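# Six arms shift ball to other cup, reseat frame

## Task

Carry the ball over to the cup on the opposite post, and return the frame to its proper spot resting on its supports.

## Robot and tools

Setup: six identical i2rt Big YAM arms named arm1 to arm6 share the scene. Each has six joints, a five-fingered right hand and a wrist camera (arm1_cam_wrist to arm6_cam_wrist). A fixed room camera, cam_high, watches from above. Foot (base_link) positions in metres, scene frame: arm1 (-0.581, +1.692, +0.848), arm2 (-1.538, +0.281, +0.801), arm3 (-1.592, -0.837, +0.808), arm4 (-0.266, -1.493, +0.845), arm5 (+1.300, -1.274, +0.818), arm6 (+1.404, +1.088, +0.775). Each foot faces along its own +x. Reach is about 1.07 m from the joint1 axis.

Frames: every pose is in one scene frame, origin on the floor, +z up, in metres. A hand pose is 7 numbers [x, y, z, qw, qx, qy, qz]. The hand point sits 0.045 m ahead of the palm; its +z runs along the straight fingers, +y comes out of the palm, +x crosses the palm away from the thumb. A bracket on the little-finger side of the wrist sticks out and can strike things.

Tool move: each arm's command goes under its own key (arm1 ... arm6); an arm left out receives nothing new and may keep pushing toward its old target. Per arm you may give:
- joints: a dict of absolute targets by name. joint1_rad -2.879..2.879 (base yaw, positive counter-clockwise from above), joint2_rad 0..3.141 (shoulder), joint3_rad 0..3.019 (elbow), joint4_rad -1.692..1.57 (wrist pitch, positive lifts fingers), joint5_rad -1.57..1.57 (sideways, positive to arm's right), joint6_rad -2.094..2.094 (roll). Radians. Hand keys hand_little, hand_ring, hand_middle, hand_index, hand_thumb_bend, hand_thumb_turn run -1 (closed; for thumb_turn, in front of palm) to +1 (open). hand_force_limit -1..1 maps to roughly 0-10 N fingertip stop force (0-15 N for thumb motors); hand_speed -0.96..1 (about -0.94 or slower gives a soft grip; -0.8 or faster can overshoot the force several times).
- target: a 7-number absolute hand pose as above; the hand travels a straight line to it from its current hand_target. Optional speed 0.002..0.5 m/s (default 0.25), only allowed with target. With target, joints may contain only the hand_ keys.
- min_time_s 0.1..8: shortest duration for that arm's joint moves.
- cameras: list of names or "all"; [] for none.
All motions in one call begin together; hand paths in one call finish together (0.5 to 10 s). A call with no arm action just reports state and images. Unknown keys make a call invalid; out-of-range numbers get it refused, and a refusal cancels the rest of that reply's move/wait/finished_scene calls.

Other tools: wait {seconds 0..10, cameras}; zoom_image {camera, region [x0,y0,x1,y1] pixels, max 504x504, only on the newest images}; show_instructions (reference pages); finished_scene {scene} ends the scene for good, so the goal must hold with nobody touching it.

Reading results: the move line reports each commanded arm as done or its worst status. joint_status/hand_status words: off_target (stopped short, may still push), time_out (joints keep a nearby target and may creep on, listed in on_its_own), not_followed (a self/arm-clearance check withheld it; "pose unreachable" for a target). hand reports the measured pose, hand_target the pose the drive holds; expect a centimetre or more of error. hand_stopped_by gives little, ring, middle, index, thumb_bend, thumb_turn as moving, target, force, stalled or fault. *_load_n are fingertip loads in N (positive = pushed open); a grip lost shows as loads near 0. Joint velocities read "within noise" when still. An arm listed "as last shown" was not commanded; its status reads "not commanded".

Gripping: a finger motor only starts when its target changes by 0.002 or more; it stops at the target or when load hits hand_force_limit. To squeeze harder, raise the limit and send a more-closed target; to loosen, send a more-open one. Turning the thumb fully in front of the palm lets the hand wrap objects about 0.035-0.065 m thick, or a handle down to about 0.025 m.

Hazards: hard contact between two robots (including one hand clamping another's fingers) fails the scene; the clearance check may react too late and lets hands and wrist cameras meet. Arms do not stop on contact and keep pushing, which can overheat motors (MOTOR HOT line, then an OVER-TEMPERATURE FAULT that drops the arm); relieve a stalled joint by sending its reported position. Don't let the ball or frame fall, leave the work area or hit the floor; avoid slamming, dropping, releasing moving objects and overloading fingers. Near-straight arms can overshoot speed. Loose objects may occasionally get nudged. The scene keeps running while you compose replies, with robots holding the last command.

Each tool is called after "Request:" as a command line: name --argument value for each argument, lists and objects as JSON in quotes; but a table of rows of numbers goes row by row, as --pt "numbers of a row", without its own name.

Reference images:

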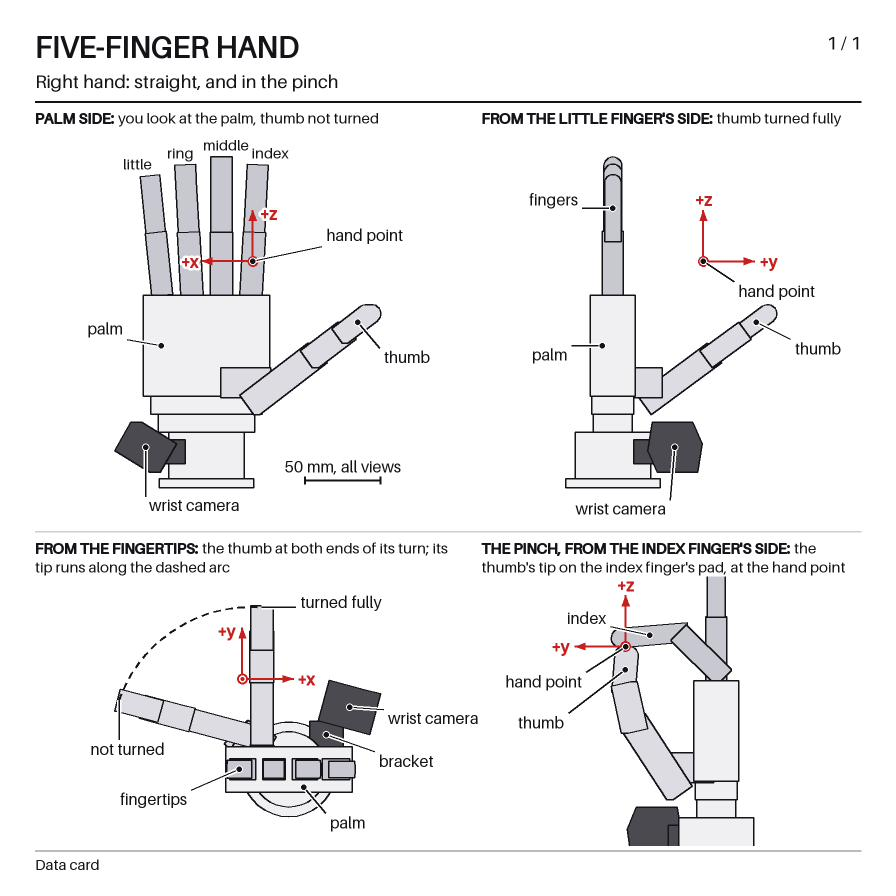

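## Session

Request:
move

Scene clock: 0.00 s.
Joint torques (N m): no reading
Motor temperatures (°C): arm1=[28 32 35 27 27 28] | arm2=[27 33 36 26 29 28] | arm3=[27 35 34 29 26 28] | arm4=[27 31 27 27 26 30] | arm5=[28 33 34 26 28 27] | arm6=[30 35 38 28 27 27]
Heat: arm1: hottest joint3_rad 35 °C; arm2: hottest joint3_rad 36 °C; arm3: hottest joint2_rad 35 °C; arm4: hottest joint2_rad 31 °C; arm5: hottest joint3_rad 34 °C; arm6: hottest joint3_rad 38 °C.
Joint velocities: within noise
arm1.joint_positions: joint1_rad=+0.320 joint2_rad=+0.628 joint3_rad=+1.355 joint4_rad=-1.205 joint5_rad=-0.060 joint6_rad=-1.182 hand_little=+1.000 hand_ring=+1.000 hand_middle=+1.000 hand_index=+1.000 hand_thumb_turn=+1.000 hand_thumb_bend=+1.000 hand_force_limit=+0.000 hand_speed=-0.800
arm1.joint_status: not commanded
arm1.hand_stopped_by: target,target,target,target,target,target
arm1.little_load_n: 0.0
arm1.ring_load_n: 0.0
arm1.middle_load_n: 0.0
arm1.index_load_n: 0.0
arm1.thumb_bend_load_n: 0.0
arm1.thumb_turn_load_n: 0.0
arm1.hand: x=-0.4392 y=+1.4768 z=+1.3404 quat_wxyz=(+0.099, +0.700, -0.488, +0.512) (m; scene frame)
arm1.hand_target: x=-0.4400 y=+1.4778 z=+1.3502 quat_wxyz=(+0.101, +0.696, -0.484, +0.521) (m; scene frame)
arm1.hand_status: not commanded
arm2.joint_positions: joint1_rad=+0.480 joint2_rad=+0.640 joint3_rad=+1.345 joint4_rad=-1.533 joint5_rad=+0.245 joint6_rad=-1.077 hand_little=+1.000 hand_ring=+1.000 hand_middle=+1.000 hand_index=+1.000 hand_thumb_turn=+1.000 hand_thumb_bend=+1.000 hand_force_limit=+0.000 hand_speed=-0.800
arm2.joint_status: not commanded
arm2.hand_stopped_by: target,target,target,target,target,target
arm2.little_load_n: 0.0
arm2.ring_load_n: 0.0
arm2.middle_load_n: 0.0
arm2.index_load_n: 0.0
arm2.thumb_bend_load_n: 0.0
arm2.thumb_turn_load_n: 0.0
arm2.hand: x=-1.3404 y=+0.2334 z=+1.2338 quat_wxyz=(-0.026, +0.912, -0.168, +0.373) (m; scene frame)
arm2.hand_target: x=-1.3400 y=+0.2334 z=+1.2435 quat_wxyz=(-0.031, +0.907, -0.169, +0.384) (m; scene frame)
arm2.hand_status: not commanded
arm3.joint_positions: joint1_rad=+0.276 joint2_rad=+0.615 joint3_rad=+1.319 joint4_rad=-1.151 joint5_rad=+0.073 joint6_rad=-1.258 hand_little=+1.000 hand_ring=+1.000 hand_middle=+1.000 hand_index=+1.000 hand_thumb_turn=+1.000 hand_thumb_bend=+1.000 hand_force_limit=+0.000 hand_speed=-0.800
arm3.joint_status: not commanded
arm3.hand_stopped_by: target,target,target,target,target,target
arm3.little_load_n: 0.0
arm3.ring_load_n: 0.0
arm3.middle_load_n: 0.0
arm3.index_load_n: 0.0
arm3.thumb_bend_load_n: 0.0
arm3.thumb_turn_load_n: 0.0
arm3.hand: x=-1.3674 y=-0.6964 z=+1.3037 quat_wxyz=(-0.257, +0.824, +0.184, +0.471) (m; scene frame)
arm3.hand_target: x=-1.3681 y=-0.6972 z=+1.3170 quat_wxyz=(-0.264, +0.816, +0.181, +0.481) (m; scene frame)
arm3.hand_status: not commanded
arm4.joint_positions: joint1_rad=+0.306 joint2_rad=+0.546 joint3_rad=+1.375 joint4_rad=-1.408 joint5_rad=+0.008 joint6_rad=-1.197 hand_little=+1.000 hand_ring=+1.000 hand_middle=+1.000 hand_index=+1.000 hand_thumb_turn=+1.000 hand_thumb_bend=+1.000 hand_force_limit=+0.000 hand_speed=-0.800
arm4.joint_status: not commanded
arm4.hand_stopped_by: target,target,target,target,target,target
arm4.little_load_n: 0.0
arm4.ring_load_n: 0.0
arm4.middle_load_n: 0.0
arm4.index_load_n: 0.0
arm4.thumb_bend_load_n: 0.0
arm4.thumb_turn_load_n: 0.0
arm4.hand: x=-0.2643 y=-1.3005 z=+1.3233 quat_wxyz=(-0.420, +0.665, +0.574, +0.226) (m; scene frame)
arm4.hand_target: x=-0.2640 y=-1.3018 z=+1.3327 quat_wxyz=(-0.429, +0.661, +0.571, +0.230) (m; scene frame)
arm4.hand_status: not commanded
arm5.joint_positions: joint1_rad=+0.494 joint2_rad=+0.619 joint3_rad=+1.452 joint4_rad=-1.204 joint5_rad=+0.143 joint6_rad=-1.089 hand_little=+1.000 hand_ring=+1.000 hand_middle=+1.000 hand_index=+1.000 hand_thumb_turn=+1.000 hand_thumb_bend=+1.000 hand_force_limit=+0.000 hand_speed=-0.800
arm5.joint_status: not commanded
arm5.hand_stopped_by: target,target,target,target,target,target
arm5.little_load_n: 0.0
arm5.ring_load_n: 0.0
arm5.middle_load_n: 0.0
arm5.index_load_n: 0.0
arm5.thumb_bend_load_n: 0.0
arm5.thumb_turn_load_n: 0.0
arm5.hand: x=+1.1199 y=-1.1115 z=+1.3603 quat_wxyz=(-0.564, +0.407, +0.717, +0.050) (m; scene frame)
arm5.hand_target: x=+1.1217 y=-1.1124 z=+1.3703 quat_wxyz=(-0.573, +0.404, +0.711, +0.050) (m; scene frame)
arm5.hand_status: not commanded
arm6.joint_positions: joint1_rad=-0.142 joint2_rad=+0.590 joint3_rad=+1.382 joint4_rad=-1.435 joint5_rad=-0.184 joint6_rad=-1.118 hand_little=+1.000 hand_ring=+1.000 hand_middle=+1.000 hand_index=+1.000 hand_thumb_turn=+1.000 hand_thumb_bend=+1.000 hand_force_limit=+0.000 hand_speed=-0.800
arm6.joint_status: not commanded
arm6.hand_stopped_by: target,target,target,target,target,target
arm6.little_load_n: 0.0
arm6.ring_load_n: 0.5
arm6.middle_load_n: 0.0
arm6.index_load_n: 0.0
arm6.thumb_bend_load_n: 0.0
arm6.thumb_turn_load_n: 0.0
arm6.hand: x=+1.2582 y=+0.9447 z=+1.2358 quat_wxyz=(+0.308, +0.195, -0.872, +0.326) (m; scene frame)
arm6.hand_target: x=+1.2586 y=+0.9451 z=+1.2467 quat_wxyz=(+0.318, +0.195, -0.866, +0.333) (m; scene frame)
arm6.hand_status: not commanded
pictures: arm1_cam_wrist, arm2_cam_wrist, arm3_cam_wrist, arm4_cam_wrist, arm5_cam_wrist, arm6_cam_wrist, cam_high
camera_calibration:
arm1_cam_wrist: T_world_to_cam=[[-0.773416, -0.617414, -0.143626, 0.764583], [-0.483742, 0.721286, -0.495722, -0.619191], [0.409661, -0.313921, -0.856523, 1.90567], [0, 0, 0, 1]] pos_world=[-0.488865, 1.51691, 1.43512]
arm2_cam_wrist: T_world_to_cam=[[-0.0947977, -0.995122, 0.0273111, 0.0720713], [-0.957335, 0.0836062, -0.276621, -0.956153], [0.272988, -0.0523689, -0.960591, 1.67599], [0, 0, 0, 1]] pos_world=[-1.36605, 0.23943, 1.34348]
arm3_cam_wrist: T_world_to_cam=[[0.653171, -0.757125, -0.0113292, 0.380211], [-0.63187, -0.536747, -0.559145, -0.510225], [0.417262, 0.372376, -0.828993, 2.02532], [0, 0, 0, 1]] pos_world=[-1.41583, -0.740175, 1.39799]
arm4_cam_wrist: T_world_to_cam=[[0.973463, 0.195805, -0.118448, 0.673494], [0.132328, -0.903919, -0.406718, -0.606147], [-0.186704, 0.380251, -0.905842, 1.75903], [0, 0, 0, 1]] pos_world=[-0.246992, -1.34866, 1.42665]
arm5_cam_wrist: T_world_to_cam=[[0.561053, 0.812416, -0.158748, 0.497999], [0.587823, -0.526045, -0.614607, -0.40742], [-0.582825, 0.251511, -0.772695, 2.09966], [0, 0, 0, 1]] pos_world=[1.18382, -1.14699, 1.45105]
arm6_cam_wrist: T_world_to_cam=[[-0.732719, 0.614755, -0.291889, 0.708364], [0.679867, 0.642308, -0.353865, -1.0269], [-0.0300573, -0.45773, -0.888583, 1.68094], [0, 0, 0, 1]] pos_world=[1.26771, 0.993533, 1.33703]

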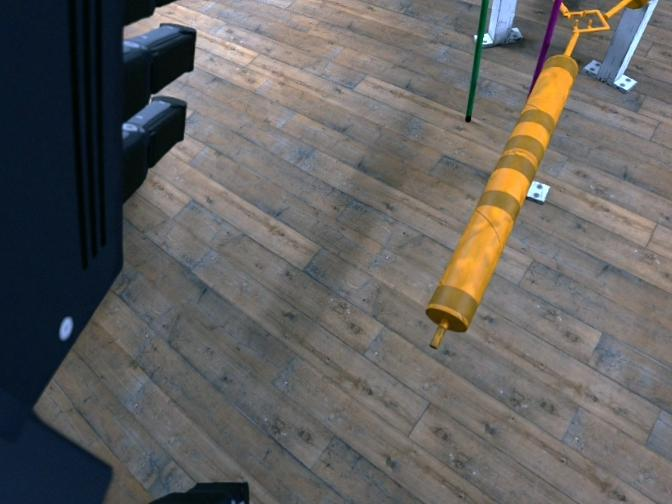

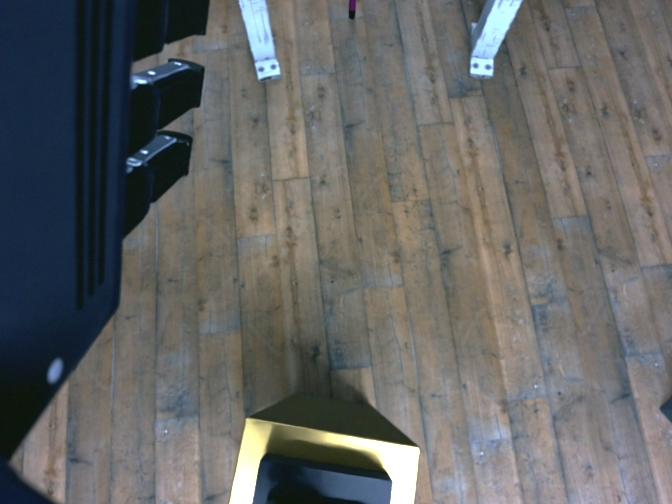

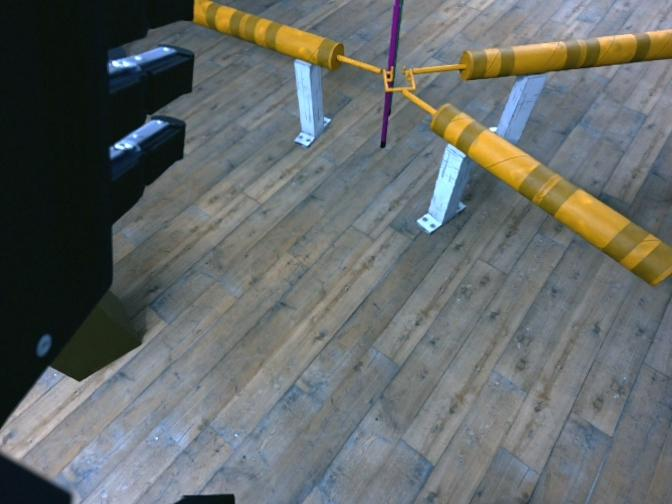

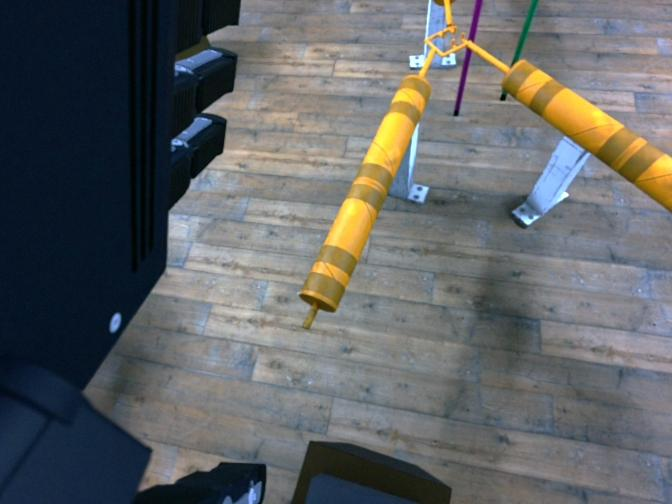

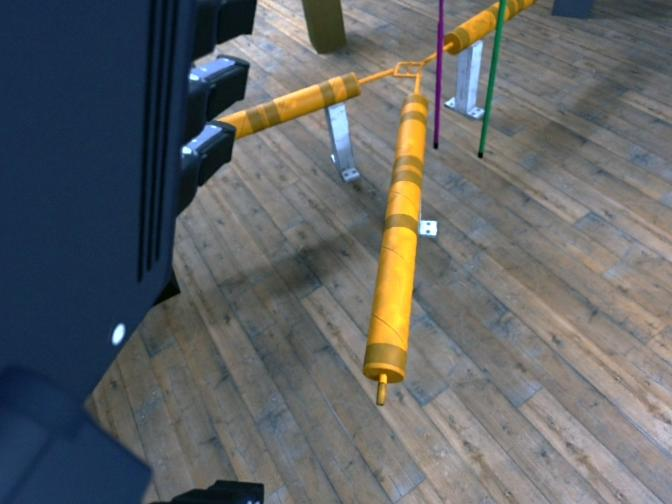

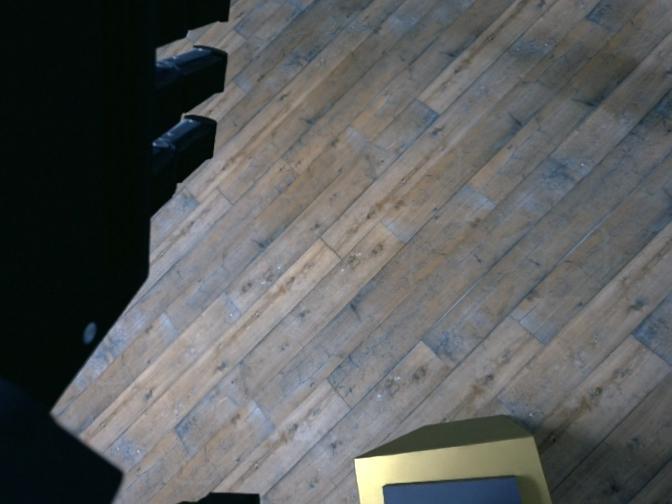

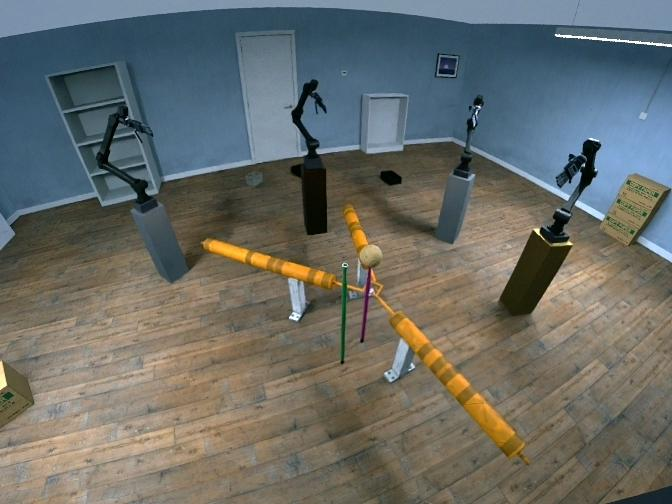

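Request:
move --arm1 '{"target": [-0.3905, 1.2227, 0.62, 0, 0.7604, -0.6494, 0], "joints": {"hand_thumb_turn": -1}}' --arm5 '{"joints": {"joint6_rad": 1.6, "hand_thumb_turn": -1}, "min_time_s": 3}' --arm4 '{"target": [-0.456, -1.170, 0.62, 0, 0.788, 0.6157, 0], "joints": {"hand_thumb_turn": -1}}' --arm2 '{"target": [-0.686, 0.489, 1.01, 0.1246, 0.5476, -0.228, 0.796]}' --arm3 '{"target": [-0.771, -0.472, 1.01, -0.3558, 0.5791, 0.1284, 0.7229]}' --arm6 '{"target": [0.654, 0.568, 1.01, 0.7307, 0.1152, -0.5818, 0.3393]}' --cameras '["arm1_cam_wrist", "arm2_cam_wrist", "arm3_cam_wrist", "arm4_cam_wrist", "arm6_cam_wrist"]'

Scene clock: 89.17 s.
Joint torques (N m): arm1=[0.03 -23.59 6.49 0.25 0.15 0.03] | arm2=[-1.73 -19.25 12.07 2.32 -0.23 -0.11] | arm3=[0.03 -22.48 11 2.03 -0.03 0.22] | arm4=[1.79 -14.39 4.37 0.49 -0.17 0.06] | arm5=[-0.97 3.55 9.13 1.66 0.06 0.07] | arm6=[0.03 -21.07 12.34 2.18 0.08 -0.11]
Motor temperatures (°C): arm1=[28 32 39 28 27 28] | arm2=[27 33 42 26 29 28] | arm3=[27 34 38 29 26 28] | arm4=[27 31 32 27 26 30] | arm5=[28 32 39 26 28 27] | arm6=[30 35 44 29 27 27]
Heat: arm1: hottest joint3_rad 39 °C; arm2: hottest joint3_rad 42 °C; arm3: hottest joint3_rad 38 °C; arm4: hottest joint3_rad 32 °C; arm5: hottest joint3_rad 39 °C; arm6: hottest joint3_rad 44 °C.
move: arm1 off_target; arm2 off_target; arm3 off_target; arm4 off_target; arm5 done; arm6 off_target
Joint velocities: within noise
arm1.joint_positions: joint1_rad=+0.109 joint2_rad=+2.347 joint3_rad=+1.352 joint4_rad=-0.596 joint5_rad=-0.003 joint6_rad=-1.252 hand_little=+1.000 hand_ring=+1.000 hand_middle=+1.000 hand_index=+1.000 hand_thumb_turn=-1.000 hand_thumb_bend=+1.000 hand_force_limit=+0.000 hand_speed=-0.800
arm1.joint_status: all done
arm1.hand_stopped_by: target,target,target,target,target,target
arm1.little_load_n: 0.0
arm1.ring_load_n: 0.0
arm1.middle_load_n: 0.0
arm1.index_load_n: 0.0
arm1.thumb_bend_load_n: 0.0
arm1.thumb_turn_load_n: 0.0
arm1.hand: x=-0.3898 y=+1.2374 z=+0.6150 quat_wxyz=(-0.004, +0.766, -0.643, -0.007) (m; scene frame)
arm1.hand_target: x=-0.3907 y=+1.2229 z=+0.6202 quat_wxyz=(+0.000, +0.760, -0.649, +0.000) (m; scene frame)
arm1.hand_status: off_target (0.016 m and 1.4 deg from the pose sent, 0.765 m and 63.8 deg at the start)
arm2.joint_positions: joint1_rad=+0.730 joint2_rad=+2.522 joint3_rad=+2.117 joint4_rad=+0.900 joint5_rad=+0.940 joint6_rad=-1.792 hand_little=+1.000 hand_ring=+1.000 hand_middle=+1.000 hand_index=+1.000 hand_thumb_turn=+1.000 hand_thumb_bend=+1.000 hand_force_limit=+0.000 hand_speed=-0.800
arm2.joint_status: not commanded
arm2.hand_stopped_by: target,target,target,target,target,target
arm2.little_load_n: 0.0
arm2.ring_load_n: 0.0
arm2.middle_load_n: 0.0
arm2.index_load_n: 0.0
arm2.thumb_bend_load_n: 0.0
arm2.thumb_turn_load_n: 0.0
arm2.hand: x=-0.6938 y=+0.4965 z=+0.9918 quat_wxyz=(+0.128, +0.566, -0.213, +0.786) (m; scene frame)
arm2.hand_target: x=-0.6873 y=+0.4885 z=+1.0100 quat_wxyz=(+0.124, +0.548, -0.228, +0.795) (m; scene frame)
arm2.hand_status: off_target (0.021 m and 3.0 deg from the pose sent, 0.737 m and 67.7 deg at the start)
arm3.joint_positions: joint1_rad=-0.098 joint2_rad=+2.247 joint3_rad=+1.570 joint4_rad=+0.913 joint5_rad=-0.249 joint6_rad=-1.271 hand_little=+1.000 hand_ring=+1.000 hand_middle=+1.000 hand_index=+1.000 hand_thumb_turn=+1.000 hand_thumb_bend=+1.000 hand_force_limit=+0.000 hand_speed=-0.800
arm3.joint_status: not commanded
arm3.hand_stopped_by: target,target,target,target,target,target
arm3.little_load_n: 0.0
arm3.ring_load_n: -0.5
arm3.middle_load_n: 0.0
arm3.index_load_n: 0.0
arm3.thumb_bend_load_n: 0.0
arm3.thumb_turn_load_n: 0.0
arm3.hand: x=-0.7842 y=-0.4719 z=+0.9745 quat_wxyz=(-0.349, +0.605, +0.134, +0.703) (m; scene frame)
arm3.hand_target: x=-0.7736 y=-0.4732 z=+1.0102 quat_wxyz=(-0.356, +0.579, +0.129, +0.722) (m; scene frame)
arm3.hand_status: off_target (0.038 m and 3.8 deg from the pose sent, 0.702 m and 42.5 deg at the start)
arm4.joint_positions: joint1_rad=+0.644 joint2_rad=+2.191 joint3_rad=+0.984 joint4_rad=-0.380 joint5_rad=+0.001 joint6_rad=-0.756 hand_little=+1.000 hand_ring=+1.000 hand_middle=+1.000 hand_index=+1.000 hand_thumb_turn=-1.000 hand_thumb_bend=+1.000 hand_force_limit=+0.000 hand_speed=-0.800
arm4.joint_status: all done
arm4.hand_stopped_by: target,target,target,target,target,target
arm4.little_load_n: 0.0
arm4.ring_load_n: 0.0
arm4.middle_load_n: 0.0
arm4.index_load_n: 0.0
arm4.thumb_bend_load_n: 0.0
arm4.thumb_turn_load_n: 0.0
arm4.hand: x=-0.4453 y=-1.1755 z=+0.6204 quat_wxyz=(+0.008, +0.789, +0.615, +0.001) (m; scene frame)
arm4.hand_target: x=-0.4559 y=-1.1702 z=+0.6201 quat_wxyz=(+0.000, +0.788, +0.616, +0.000) (m; scene frame)
arm4.hand_status: off_target (0.012 m and 0.9 deg from the pose sent, 0.740 m and 57.2 deg at the start)
arm5.joint_positions: joint1_rad=+0.494 joint2_rad=+0.619 joint3_rad=+1.452 joint4_rad=-1.204 joint5_rad=+0.143 joint6_rad=+1.590 hand_little=+1.000 hand_ring=+1.000 hand_middle=+1.000 hand_index=+1.000 hand_thumb_turn=-1.000 hand_thumb_bend=+1.000 hand_force_limit=+0.000 hand_speed=-0.800
arm5.joint_status: all done
arm5.hand_stopped_by: target,target,target,target,target,target
arm5.little_load_n: 0.0
arm5.ring_load_n: 0.0
arm5.middle_load_n: 0.0
arm5.index_load_n: 0.0
arm5.thumb_bend_load_n: 0.0
arm5.thumb_turn_load_n: 0.0
arm5.hand: x=+1.0370 y=-1.1798 z=+1.4364 quat_wxyz=(-0.178, +0.791, -0.231, -0.537) (m; scene frame)
arm5.hand_target: x=+1.0405 y=-1.1811 z=+1.4480 quat_wxyz=(-0.177, +0.783, -0.235, -0.548) (m; scene frame)
arm5.hand_status: not commanded
arm6.joint_positions: joint1_rad=-0.260 joint2_rad=+2.224 joint3_rad=+1.662 joint4_rad=+0.811 joint5_rad=+0.037 joint6_rad=-1.335 hand_little=+1.000 hand_ring=+1.000 hand_middle=+1.000 hand_index=+1.000 hand_thumb_turn=+1.000 hand_thumb_bend=+1.000 hand_force_limit=+0.000 hand_speed=-0.800
arm6.joint_status: not commanded
arm6.hand_stopped_by: target,target,target,target,target,target
arm6.little_load_n: 0.0
arm6.ring_load_n: 0.0
arm6.middle_load_n: 0.0
arm6.index_load_n: 0.0
arm6.thumb_bend_load_n: 0.0
arm6.thumb_turn_load_n: 0.0
arm6.hand: x=+0.6697 y=+0.5626 z=+0.9742 quat_wxyz=(+0.709, +0.124, -0.606, +0.339) (m; scene frame)
arm6.hand_target: x=+0.6565 y=+0.5695 z=+1.0098 quat_wxyz=(+0.730, +0.115, -0.582, +0.339) (m; scene frame)
arm6.hand_status: off_target (0.039 m and 3.8 deg from the pose sent, 0.747 m and 60.2 deg at the start)
pictures: arm1_cam_wrist, arm2_cam_wrist, arm3_cam_wrist, arm4_cam_wrist, arm6_cam_wrist
camera_calibration:
arm1_cam_wrist: T_world_to_cam=[[-0.912984, -0.407519, 0.0197219, 0.13616], [-0.330946, 0.767972, 0.548355, -1.42251], [-0.238611, 0.494112, -0.836013, -0.0761752], [0, 0, 0, 1]] pos_world=[-0.36464, 1.18558, 0.713674]
arm2_cam_wrist: T_world_to_cam=[[-0.522929, -0.848574, 0.0804134, -0.0207545], [-0.220713, 0.0436801, -0.97436, 0.796816], [0.823305, -0.52727, -0.210133, 1.15403], [0, 0, 0, 1]] pos_world=[-0.785101, 0.556067, 1.02055]
arm3_cam_wrist: T_world_to_cam=[[0.623338, -0.781601, 0.0234482, 0.096673], [-0.220044, -0.204105, -0.953898, 0.659263], [0.750354, 0.589441, -0.299213, 1.27279], [0, 0, 0, 1]] pos_world=[-0.870236, -0.540116, 1.00744]
arm4_cam_wrist: T_world_to_cam=[[0.999312, 0.00780893, -0.0362463, 0.481543], [0.0265198, -0.833733, 0.551531, -1.31413], [-0.0259129, -0.552113, -0.833367, -0.0284199], [0, 0, 0, 1]] pos_world=[-0.447098, -1.11509, 0.718553]
arm6_cam_wrist: T_world_to_cam=[[-0.638846, 0.768824, 0.0280309, -0.0255206], [0.209411, 0.208836, -0.955267, 0.67086], [-0.740286, -0.604398, -0.294415, 1.23525], [0, 0, 0, 1]] pos_world=[0.757649, 0.626104, 1.00524]

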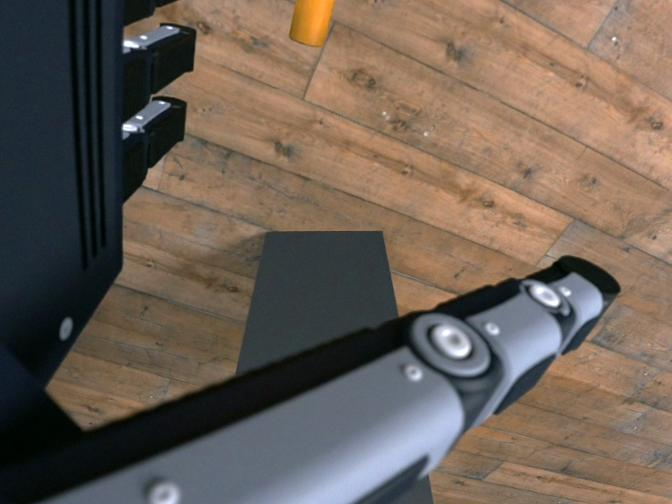

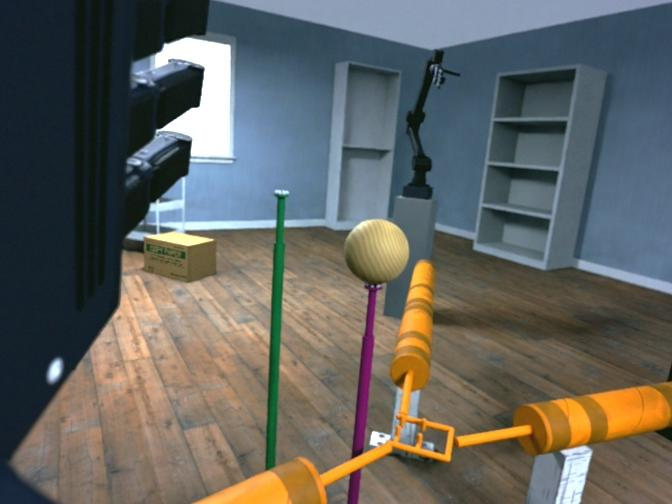

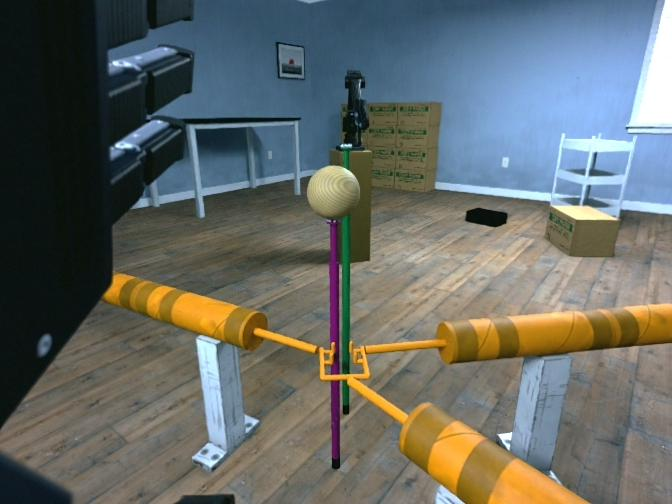

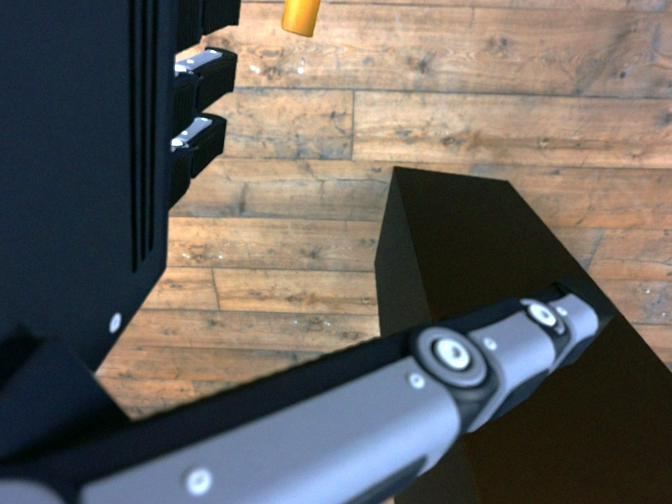

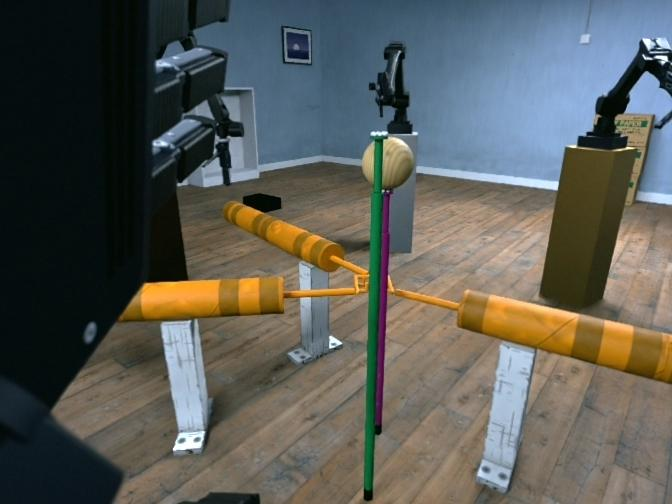

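Request:
zoom_image --camera "arm2_cam_wrist" --region '[340, 360, 500, 500]'

Request:
zoom_image --camera "arm3_cam_wrist" --region '[270, 300, 430, 440]'

Request:
zoom_image --camera "arm1_cam_wrist" --region '[240, 0, 380, 100]'

Request:
zoom_image --camera "arm4_cam_wrist" --region '[230, 0, 370, 100]'

Scaled by 3.150 from the camera's 672x504 image, which has a finer 960x720 frame.

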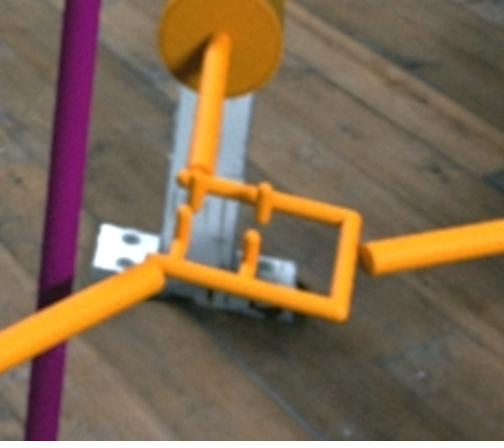

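Scaled by 3.150 from the camera's 672x504 image, which has a finer 960x720 frame.

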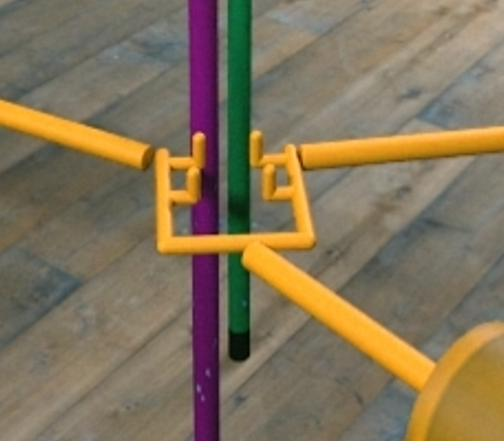

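Scaled by 3.600 from the camera's 672x504 image, which has a finer 960x720 frame.

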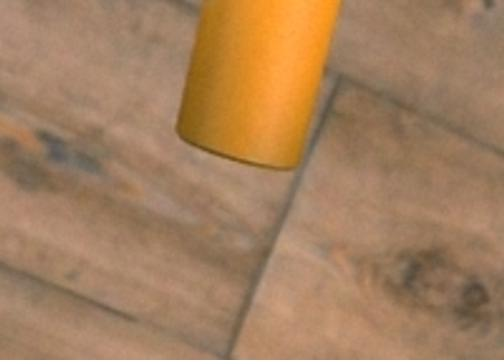

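Scaled by 3.600 from the camera's 672x504 image, which has a finer 960x720 frame.

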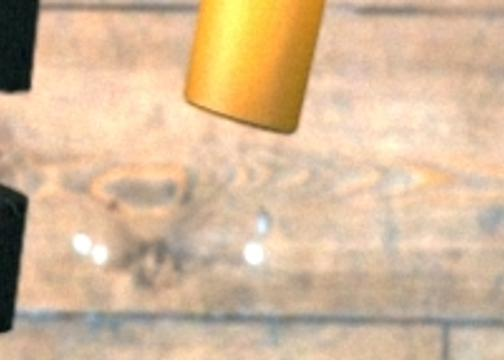

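Request:
move --arm1 '{"target": [-0.3995, 1.218, 0.525, 0, 0.7604, -0.6494, 0], "speed": 0.15}' --arm4 '{"target": [-0.4508, -1.149, 0.525, 0, 0.7853, 0.6191, 0], "speed": 0.15}' --arm5 '{"target": [0.835, -0.993, 0.62, 0, 0.9351, -0.3543, 0], "speed": 0.4}' --cameras '["arm1_cam_wrist", "arm4_cam_wrist", "arm5_cam_wrist"]'

Request:
zoom_image --camera "arm5_cam_wrist" --region '[200, 0, 400, 200]'

Scene clock: 163.13 s.
Joint torques (N m): arm1=[0.15 -22.65 5.68 1.03 0.17 -0.16] | arm2=[-1.55 -19.14 12.19 2.18 -0.23 -0.11] | arm3=[-0.56 -22.48 10.95 2.03 0.05 0.26] | arm4=[-0.44 -14.21 3.47 0.9 -0.15 -0.14] | arm5=[-1.96 -13.63 6.31 -0.38 -0.14 0.05] | arm6=[0.21 -21.07 12.4 2.11 0.04 -0.07]
Motor temperatures (°C): arm1=[28 34 39 28 27 28] | arm2=[27 41 44 26 29 28] | arm3=[27 39 42 29 26 28] | arm4=[27 32 29 27 26 30] | arm5=[28 32 39 26 28 27] | arm6=[30 40 49 29 27 27]
Heat: arm1: hottest joint3_rad 39 °C; arm2: hottest joint3_rad 44 °C; arm3: hottest joint3_rad 42 °C; arm4: hottest joint2_rad 32 °C; arm5: hottest joint3_rad 39 °C; arm6: hottest joint3_rad 49 °C.
move: arm1 off_target; arm4 off_target; arm5 off_target
Joint velocities: within noise
arm1.joint_positions: joint1_rad=+0.092 joint2_rad=+2.537 joint3_rad=+1.441 joint4_rad=-0.497 joint5_rad=-0.003 joint6_rad=-1.252 hand_little=+1.000 hand_ring=+1.000 hand_middle=+1.000 hand_index=+1.000 hand_thumb_turn=-1.000 hand_thumb_bend=+1.000 hand_force_limit=+0.000 hand_speed=-0.800
arm1.joint_status: not commanded
arm1.hand_stopped_by: target,target,target,target,target,target
arm1.little_load_n: 0.0
arm1.ring_load_n: 0.0
arm1.middle_load_n: 0.0
arm1.index_load_n: 0.0
arm1.thumb_bend_load_n: 0.0
arm1.thumb_turn_load_n: 0.0
arm1.hand: x=-0.3962 y=+1.2317 z=+0.5327 quat_wxyz=(-0.004, +0.761, -0.649, -0.008) (m; scene frame)
arm1.hand_target: x=-0.3995 y=+1.2183 z=+0.5255 quat_wxyz=(+0.000, +0.760, -0.649, +0.000) (m; scene frame)
arm1.hand_status: off_target (0.016 m and 1.1 deg from the pose sent, 0.093 m and 1.4 deg at the start)
arm2, arm3, arm6: as last shown
arm2.index_load_n: -0.5
arm3.ring_load_n: 0.0
arm4.joint_positions: joint1_rad=+0.636 joint2_rad=+2.434 joint3_rad=+1.122 joint4_rad=-0.267 joint5_rad=+0.001 joint6_rad=-0.776 hand_little=+1.000 hand_ring=+1.000 hand_middle=+1.000 hand_index=+1.000 hand_thumb_turn=-1.000 hand_thumb_bend=+1.000 hand_force_limit=+0.000 hand_speed=-0.800
arm4.joint_status: not commanded
arm4.hand_stopped_by: target,target,target,target,target,target
arm4.little_load_n: 0.0
arm4.ring_load_n: 0.0
arm4.middle_load_n: 0.0
arm4.index_load_n: 0.0
arm4.thumb_bend_load_n: 0.0
arm4.thumb_turn_load_n: 0.0
arm4.hand: x=-0.4523 y=-1.1559 z=+0.5334 quat_wxyz=(+0.004, +0.785, +0.620, +0.001) (m; scene frame)
arm4.hand_target: x=-0.4507 y=-1.1491 z=+0.5253 quat_wxyz=(+0.000, +0.785, +0.619, +0.000) (m; scene frame)
arm4.hand_status: off_target (0.011 m and 0.5 deg from the pose sent, 0.099 m and 1.1 deg at the start)
arm5.joint_positions: joint1_rad=+0.310 joint2_rad=+2.217 joint3_rad=+1.175 joint4_rad=-0.547 joint5_rad=+0.003 joint6_rad=+1.635 hand_little=+1.000 hand_ring=+1.000 hand_middle=+1.000 hand_index=+1.000 hand_thumb_turn=-1.000 hand_thumb_bend=+1.000 hand_force_limit=+0.000 hand_speed=-0.800
arm5.joint_status: not commanded
arm5.hand_stopped_by: target,target,target,target,target,target
arm5.little_load_n: 0.0
arm5.ring_load_n: 0.0
arm5.middle_load_n: 0.0
arm5.index_load_n: 0.0
arm5.thumb_bend_load_n: 0.0
arm5.thumb_turn_load_n: 0.0
arm5.hand: x=+0.8425 y=-1.0068 z=+0.6113 quat_wxyz=(+0.001, +0.939, -0.343, +0.009) (m; scene frame)
arm5.hand_target: x=+0.8353 y=-0.9930 z=+0.6201 quat_wxyz=(+0.000, +0.935, -0.354, +0.000) (m; scene frame)
arm5.hand_status: off_target (0.018 m and 1.7 deg from the pose sent, 0.861 m and 69.4 deg at the start)
pictures: arm1_cam_wrist, arm4_cam_wrist, arm5_cam_wrist
camera_calibration:
arm1_cam_wrist: T_world_to_cam=[[-0.919674, -0.392181, 0.0198304, 0.108004], [-0.317547, 0.772464, 0.549966, -1.37622], [-0.231005, 0.499493, -0.834951, -0.14786], [0, 0, 0, 1]] pos_world=[-0.37184, 1.17929, 0.631274]
arm4_cam_wrist: T_world_to_cam=[[0.998982, 0.0206231, -0.0401163, 0.501992], [0.0392128, -0.836608, 0.546397, -1.24444], [-0.0222933, -0.547413, -0.836565, -0.0814642], [0, 0, 0, 1]] pos_world=[-0.4545, -1.09605, 0.631945]
arm5_cam_wrist: T_world_to_cam=[[-0.408052, -0.911207, -0.0565222, -0.531654], [-0.804683, 0.329723, 0.493729, 0.707623], [-0.431253, 0.24695, -0.867777, 1.25892], [0, 0, 0, 1]] pos_world=[0.895384, -1.02866, 0.713042]

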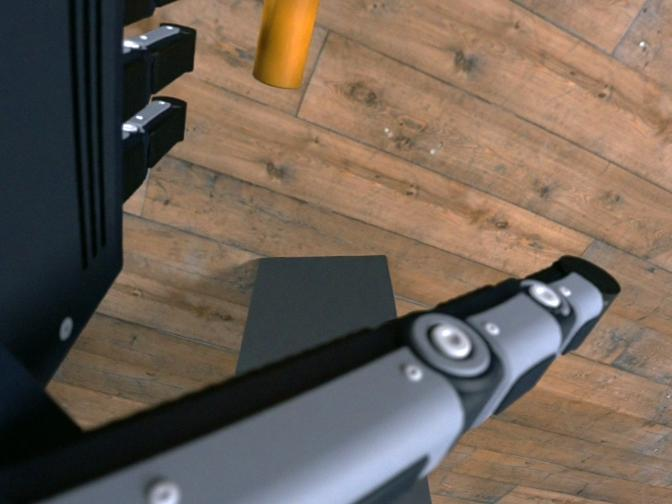

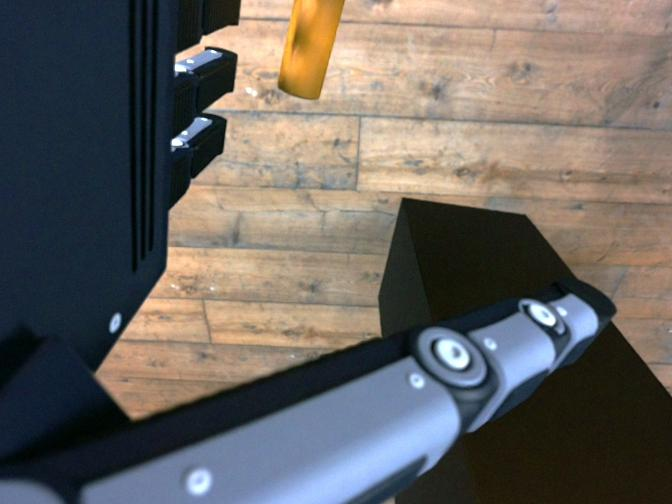

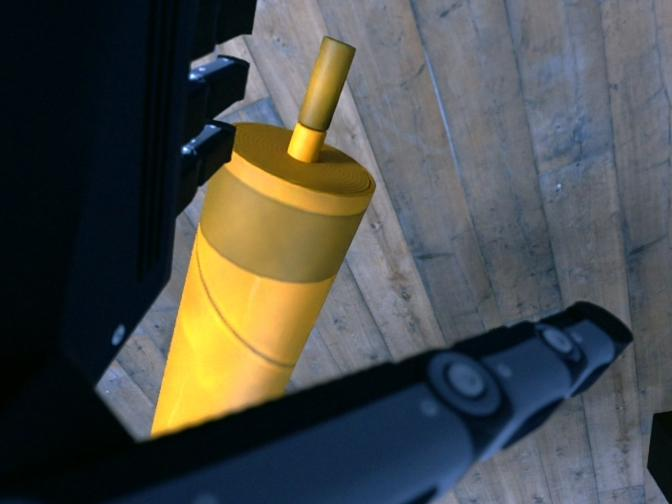

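Scaled by 2.520 from the camera's 672x504 image, which has a finer 960x720 frame.

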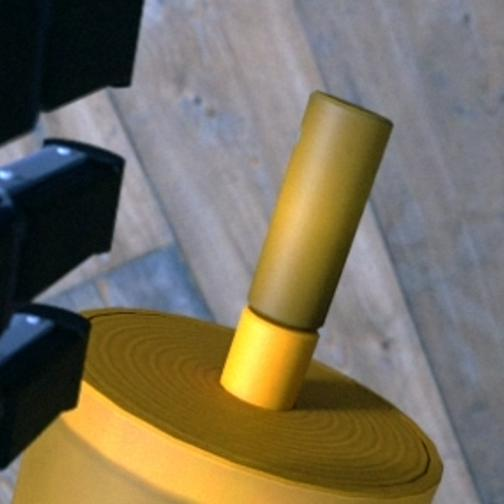

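Request:
move --arm1 '{"target": [-0.4026, 1.2142, 0.463, 0, 0.7604, -0.6494, 0], "speed": 0.12}' --arm4 '{"target": [-0.4429, -1.151, 0.460, 0, 0.7853, 0.6191, 0], "speed": 0.12}' --arm5 '{"target": [0.8112, -0.998, 0.505, 0, 0.9255, -0.3786, 0], "speed": 0.12}' --cameras '["arm1_cam_wrist", "arm4_cam_wrist", "arm5_cam_wrist"]'

Scene clock: 196.33 s.
Joint torques (N m): arm1=[0.09 -23.24 5.35 0.99 0.16 -0.16] | arm2=[-1.73 -19.43 12.18 2.25 -0.24 -0.12] | arm3=[0.15 -22.89 11.08 1.87 -0.02 0.18] | arm4=[-0.5 -14.33 2.43 0.91 -0.16 -0.14] | arm5=[0.03 -13.27 5.15 0.44 -0.13 0.05] | arm6=[0.5 -20.89 12.59 2.11 0.04 -0.1]
Motor temperatures (°C): arm1=[28 37 38 28 27 28] | arm2=[27 42 45 26 29 28] | arm3=[27 40 42 29 26 28] | arm4=[27 32 28 27 26 30] | arm5=[28 34 37 26 28 27] | arm6=[30 41 50 29 27 27]
Heat: arm1: hottest joint3_rad 38 °C; arm2: hottest joint3_rad 45 °C; arm3: hottest joint3_rad 42 °C; arm4: hottest joint2_rad 32 °C; arm5: hottest joint3_rad 37 °C; arm6: hottest joint3_rad 50 °C.
move: arm1 off_target; arm4 done; arm5 off_target
Joint velocities: within noise
arm1.joint_positions: joint1_rad=+0.084 joint2_rad=+2.686 joint3_rad=+1.543 joint4_rad=-0.448 joint5_rad=-0.003 joint6_rad=-1.259 hand_little=+1.000 hand_ring=+1.000 hand_middle=+1.000 hand_index=+1.000 hand_thumb_turn=-1.000 hand_thumb_bend=+1.000 hand_force_limit=+0.000 hand_speed=-0.800
arm1.joint_status: not commanded
arm1.hand_stopped_by: target,target,target,target,target,target
arm1.little_load_n: 0.0
arm1.ring_load_n: 0.0
arm1.middle_load_n: 0.0
arm1.index_load_n: 0.0
arm1.thumb_bend_load_n: 0.0
arm1.thumb_turn_load_n: 0.0
arm1.hand: x=-0.3980 y=+1.2258 z=+0.4709 quat_wxyz=(-0.004, +0.761, -0.649, -0.007) (m; scene frame)
arm1.hand_target: x=-0.4026 y=+1.2145 z=+0.4635 quat_wxyz=(+0.000, +0.760, -0.649, +0.000) (m; scene frame)
arm1.hand_status: off_target (0.015 m and 0.9 deg from the pose sent, 0.072 m and 1.1 deg at the start)
arm2, arm3, arm6: as last shown
arm2.index_load_n: 0.0
arm4.joint_positions: joint1_rad=+0.624 joint2_rad=+2.603 joint3_rad=+1.206 joint4_rad=-0.182 joint5_rad=+0.001 joint6_rad=-0.789 hand_little=+1.000 hand_ring=+1.000 hand_middle=+1.000 hand_index=+1.000 hand_thumb_turn=-1.000 hand_thumb_bend=+1.000 hand_force_limit=+0.000 hand_speed=-0.800
arm4.joint_status: not commanded
arm4.hand_stopped_by: target,target,target,target,target,target
arm4.little_load_n: 0.5
arm4.ring_load_n: 0.0
arm4.middle_load_n: 0.0
arm4.index_load_n: 0.0
arm4.thumb_bend_load_n: 0.0
arm4.thumb_turn_load_n: 0.0
arm4.hand: x=-0.4459 y=-1.1555 z=+0.4681 quat_wxyz=(+0.004, +0.785, +0.620, +0.001) (m; scene frame)
arm4.hand_target: x=-0.4428 y=-1.1513 z=+0.4602 quat_wxyz=(+0.000, +0.785, +0.619, +0.000) (m; scene frame)
arm4.hand_status: done (0.010 m and 0.4 deg from the pose sent, 0.074 m and 0.5 deg at the start)
arm5.joint_positions: joint1_rad=+0.325 joint2_rad=+2.481 joint3_rad=+1.317 joint4_rad=-0.425 joint5_rad=+0.002 joint6_rad=+1.727 hand_little=+1.000 hand_ring=+1.000 hand_middle=+1.000 hand_index=+1.000 hand_thumb_turn=-1.000 hand_thumb_bend=+1.000 hand_force_limit=+0.000 hand_speed=-0.800
arm5.joint_status: not commanded
arm5.hand_stopped_by: target,target,target,target,target,target
arm5.little_load_n: 0.0
arm5.ring_load_n: 0.0
arm5.middle_load_n: 0.0
arm5.index_load_n: 0.0
arm5.thumb_bend_load_n: 0.0
arm5.thumb_turn_load_n: 0.0
arm5.hand: x=+0.8232 y=-0.9984 z=+0.5074 quat_wxyz=(+0.001, +0.925, -0.379, +0.010) (m; scene frame)
arm5.hand_target: x=+0.8115 y=-0.9982 z=+0.5052 quat_wxyz=(+0.000, +0.926, -0.379, +0.000) (m; scene frame)
arm5.hand_status: off_target (0.012 m and 1.1 deg from the pose sent, 0.111 m and 4.5 deg at the start)
pictures: arm1_cam_wrist, arm4_cam_wrist, arm5_cam_wrist
camera_calibration:
arm1_cam_wrist: T_world_to_cam=[[-0.919831, -0.39181, 0.0198962, 0.104808], [-0.31767, 0.773617, 0.548273, -1.33883], [-0.230211, 0.497998, -0.836063, -0.194346], [0, 0, 0, 1]] pos_world=[-0.37364, 1.17359, 0.569474]
arm4_cam_wrist: T_world_to_cam=[[0.998944, 0.0206567, -0.0410373, 0.493422], [0.0397176, -0.837249, 0.545377, -1.2088], [-0.0230928, -0.546431, -0.837186, -0.134685], [0, 0, 0, 1]] pos_world=[-0.448001, -1.09585, 0.566743]
arm5_cam_wrist: T_world_to_cam=[[-0.476594, -0.877251, -0.0573462, -0.446985], [-0.77771, 0.390302, 0.492779, 0.779406], [-0.409908, 0.279454, -0.868263, 1.17343], [0, 0, 0, 1]] pos_world=[0.874121, -1.02424, 0.60914]

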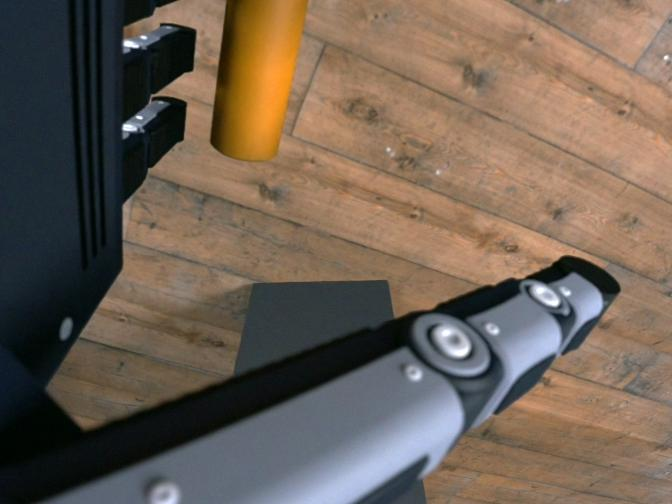

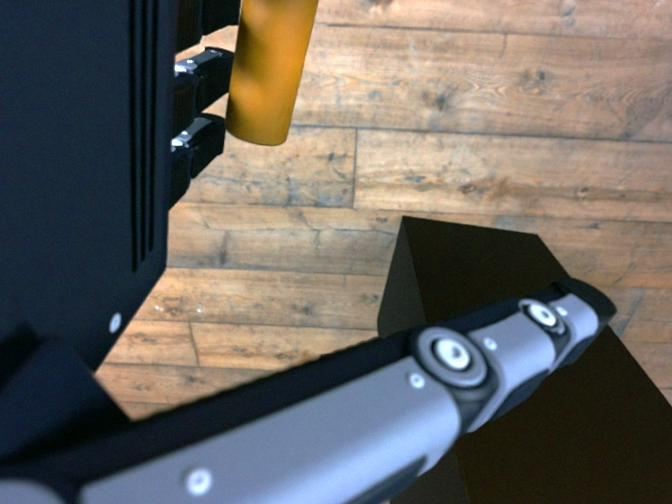

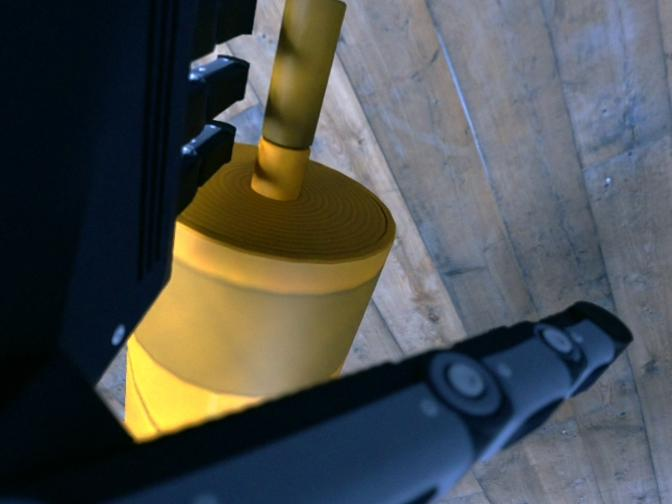

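Request:
move --arm1 '{"target": [-0.4026, 1.2145, 0.425, 0, 0.7604, -0.6494, 0], "speed": 0.1}' --arm4 '{"target": [-0.4428, -1.1513, 0.414, 0, 0.7853, 0.6191, 0], "speed": 0.1}' --arm5 '{"target": [0.806, -1.0046, 0.418, 0, 0.9255, -0.3786, 0], "speed": 0.1}' --cameras '["arm1_cam_wrist", "arm4_cam_wrist", "arm5_cam_wrist"]'

Scene clock: 219.13 s.
Joint torques (N m): arm1=[0.03 -22.48 5.5 1.24 0.19 -0.17] | arm2=[-1.67 -19.19 12.23 2.28 -0.24 -0.12] | arm3=[-0.26 -22.83 10.99 1.91 -0.03 0.24] | arm4=[-0.21 -14.62 2.1 0.92 -0.16 -0.12] | arm5=[0.73 -10.75 6.11 1.22 -0.73 -0.07] | arm6=[0.44 -20.84 12.31 1.94 0.04 -0.08]
Motor temperatures (°C): arm1=[28 37 38 28 27 28] | arm2=[27 43 45 26 29 28] | arm3=[27 40 42 29 26 28] | arm4=[27 32 28 27 26 30] | arm5=[28 33 37 26 28 27] | arm6=[30 41 50 29 27 27]
Heat: arm1: hottest joint3_rad 38 °C; arm2: hottest joint3_rad 45 °C; arm3: hottest joint3_rad 42 °C; arm4: hottest joint2_rad 32 °C; arm5: hottest joint3_rad 37 °C; arm6: hottest joint3_rad 50 °C.
move: arm1 off_target; arm4 done; arm5 off_target
Joint velocities: within noise
arm1.joint_positions: joint1_rad=+0.084 joint2_rad=+2.767 joint3_rad=+1.606 joint4_rad=-0.430 joint5_rad=-0.004 joint6_rad=-1.258 hand_little=+1.000 hand_ring=+1.000 hand_middle=+1.000 hand_index=+1.000 hand_thumb_turn=-1.000 hand_thumb_bend=+1.000 hand_force_limit=+0.000 hand_speed=-0.800
arm1.joint_status: not commanded
arm1.hand_stopped_by: target,target,target,target,target,target
arm1.little_load_n: 0.0
arm1.ring_load_n: 0.0
arm1.middle_load_n: 0.0
arm1.index_load_n: 0.0
arm1.thumb_bend_load_n: 0.0
arm1.thumb_turn_load_n: 0.0
arm1.hand: x=-0.3975 y=+1.2247 z=+0.4378 quat_wxyz=(-0.004, +0.760, -0.649, -0.007) (m; scene frame)
arm1.hand_target: x=-0.4027 y=+1.2150 z=+0.4257 quat_wxyz=(+0.000, +0.760, -0.649, +0.000) (m; scene frame)
arm1.hand_status: off_target (0.017 m and 1.0 deg from the pose sent, 0.047 m and 1.0 deg at the start)
arm2, arm3, arm6: as last shown
arm3.middle_load_n: -0.5
arm4.joint_positions: joint1_rad=+0.624 joint2_rad=+2.719 joint3_rad=+1.291 joint4_rad=-0.146 joint5_rad=+0.001 joint6_rad=-0.789 hand_little=+1.000 hand_ring=+1.000 hand_middle=+1.000 hand_index=+1.000 hand_thumb_turn=-1.000 hand_thumb_bend=+1.000 hand_force_limit=+0.000 hand_speed=-0.800
arm4.joint_status: not commanded
arm4.hand_stopped_by: target,target,target,target,target,target
arm4.little_load_n: 0.0
arm4.ring_load_n: 0.0
arm4.middle_load_n: 0.0
arm4.index_load_n: 0.0
arm4.thumb_bend_load_n: 0.0
arm4.thumb_turn_load_n: 0.0
arm4.hand: x=-0.4474 y=-1.1529 z=+0.4231 quat_wxyz=(+0.001, +0.785, +0.620, +0.002) (m; scene frame)
arm4.hand_target: x=-0.4429 y=-1.1514 z=+0.4143 quat_wxyz=(+0.000, +0.785, +0.619, +0.000) (m; scene frame)
arm4.hand_status: done (0.010 m and 0.3 deg from the pose sent, 0.054 m and 0.4 deg at the start)
arm5.joint_positions: joint1_rad=+0.333 joint2_rad=+2.651 joint3_rad=+1.425 joint4_rad=-0.366 joint5_rad=+0.016 joint6_rad=+1.756 hand_little=+1.000 hand_ring=+1.000 hand_middle=+1.000 hand_index=+1.000 hand_thumb_turn=-1.000 hand_thumb_bend=+1.000 hand_force_limit=+0.000 hand_speed=-0.800
arm5.joint_status: not commanded
arm5.hand_stopped_by: target,target,target,target,target,target
arm5.little_load_n: 0.0
arm5.ring_load_n: 0.0
arm5.middle_load_n: 0.0
arm5.index_load_n: 0.0
arm5.thumb_bend_load_n: 0.0
arm5.thumb_turn_load_n: 0.0
arm5.hand: x=+0.8199 y=-0.9967 z=+0.4374 quat_wxyz=(-0.005, +0.921, -0.388, +0.013) (m; scene frame)
arm5.hand_target: x=+0.8074 y=-1.0051 z=+0.4195 quat_wxyz=(+0.000, +0.926, -0.379, +0.000) (m; scene frame)
arm5.hand_status: off_target (0.025 m and 2.0 deg from the pose sent, 0.091 m and 1.1 deg at the start)
pictures: arm1_cam_wrist, arm4_cam_wrist, arm5_cam_wrist
camera_calibration:
arm1_cam_wrist: T_world_to_cam=[[-0.920127, -0.391151, 0.0191481, 0.104828], [-0.317468, 0.773643, 0.548353, -1.31979], [-0.229303, 0.498476, -0.836028, -0.221559], [0, 0, 0, 1]] pos_world=[-0.37334, 1.17249, 0.536473]
arm4_cam_wrist: T_world_to_cam=[[0.998843, 0.0208276, -0.0433392, 0.494081], [0.041019, -0.839388, 0.541982, -1.18237], [-0.0250903, -0.543133, -0.839272, -0.167165], [0, 0, 0, 1]] pos_world=[-0.449204, -1.09355, 0.521937]
arm5_cam_wrist: T_world_to_cam=[[-0.494303, -0.866369, -0.0711973, -0.419682], [-0.77454, 0.401763, 0.488542, 0.821291], [-0.394654, 0.296633, -0.86963, 1.11604], [0, 0, 0, 1]] pos_world=[0.869124, -1.02462, 0.53943]

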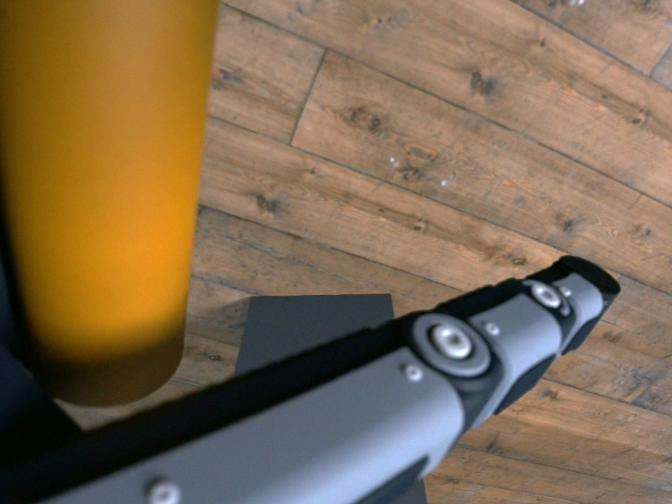

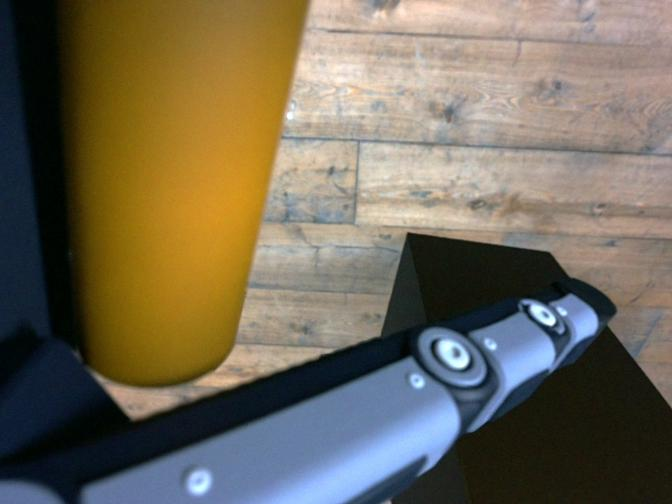

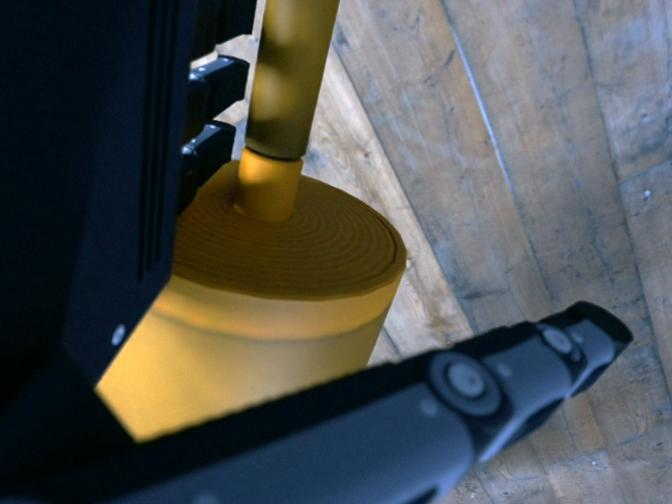

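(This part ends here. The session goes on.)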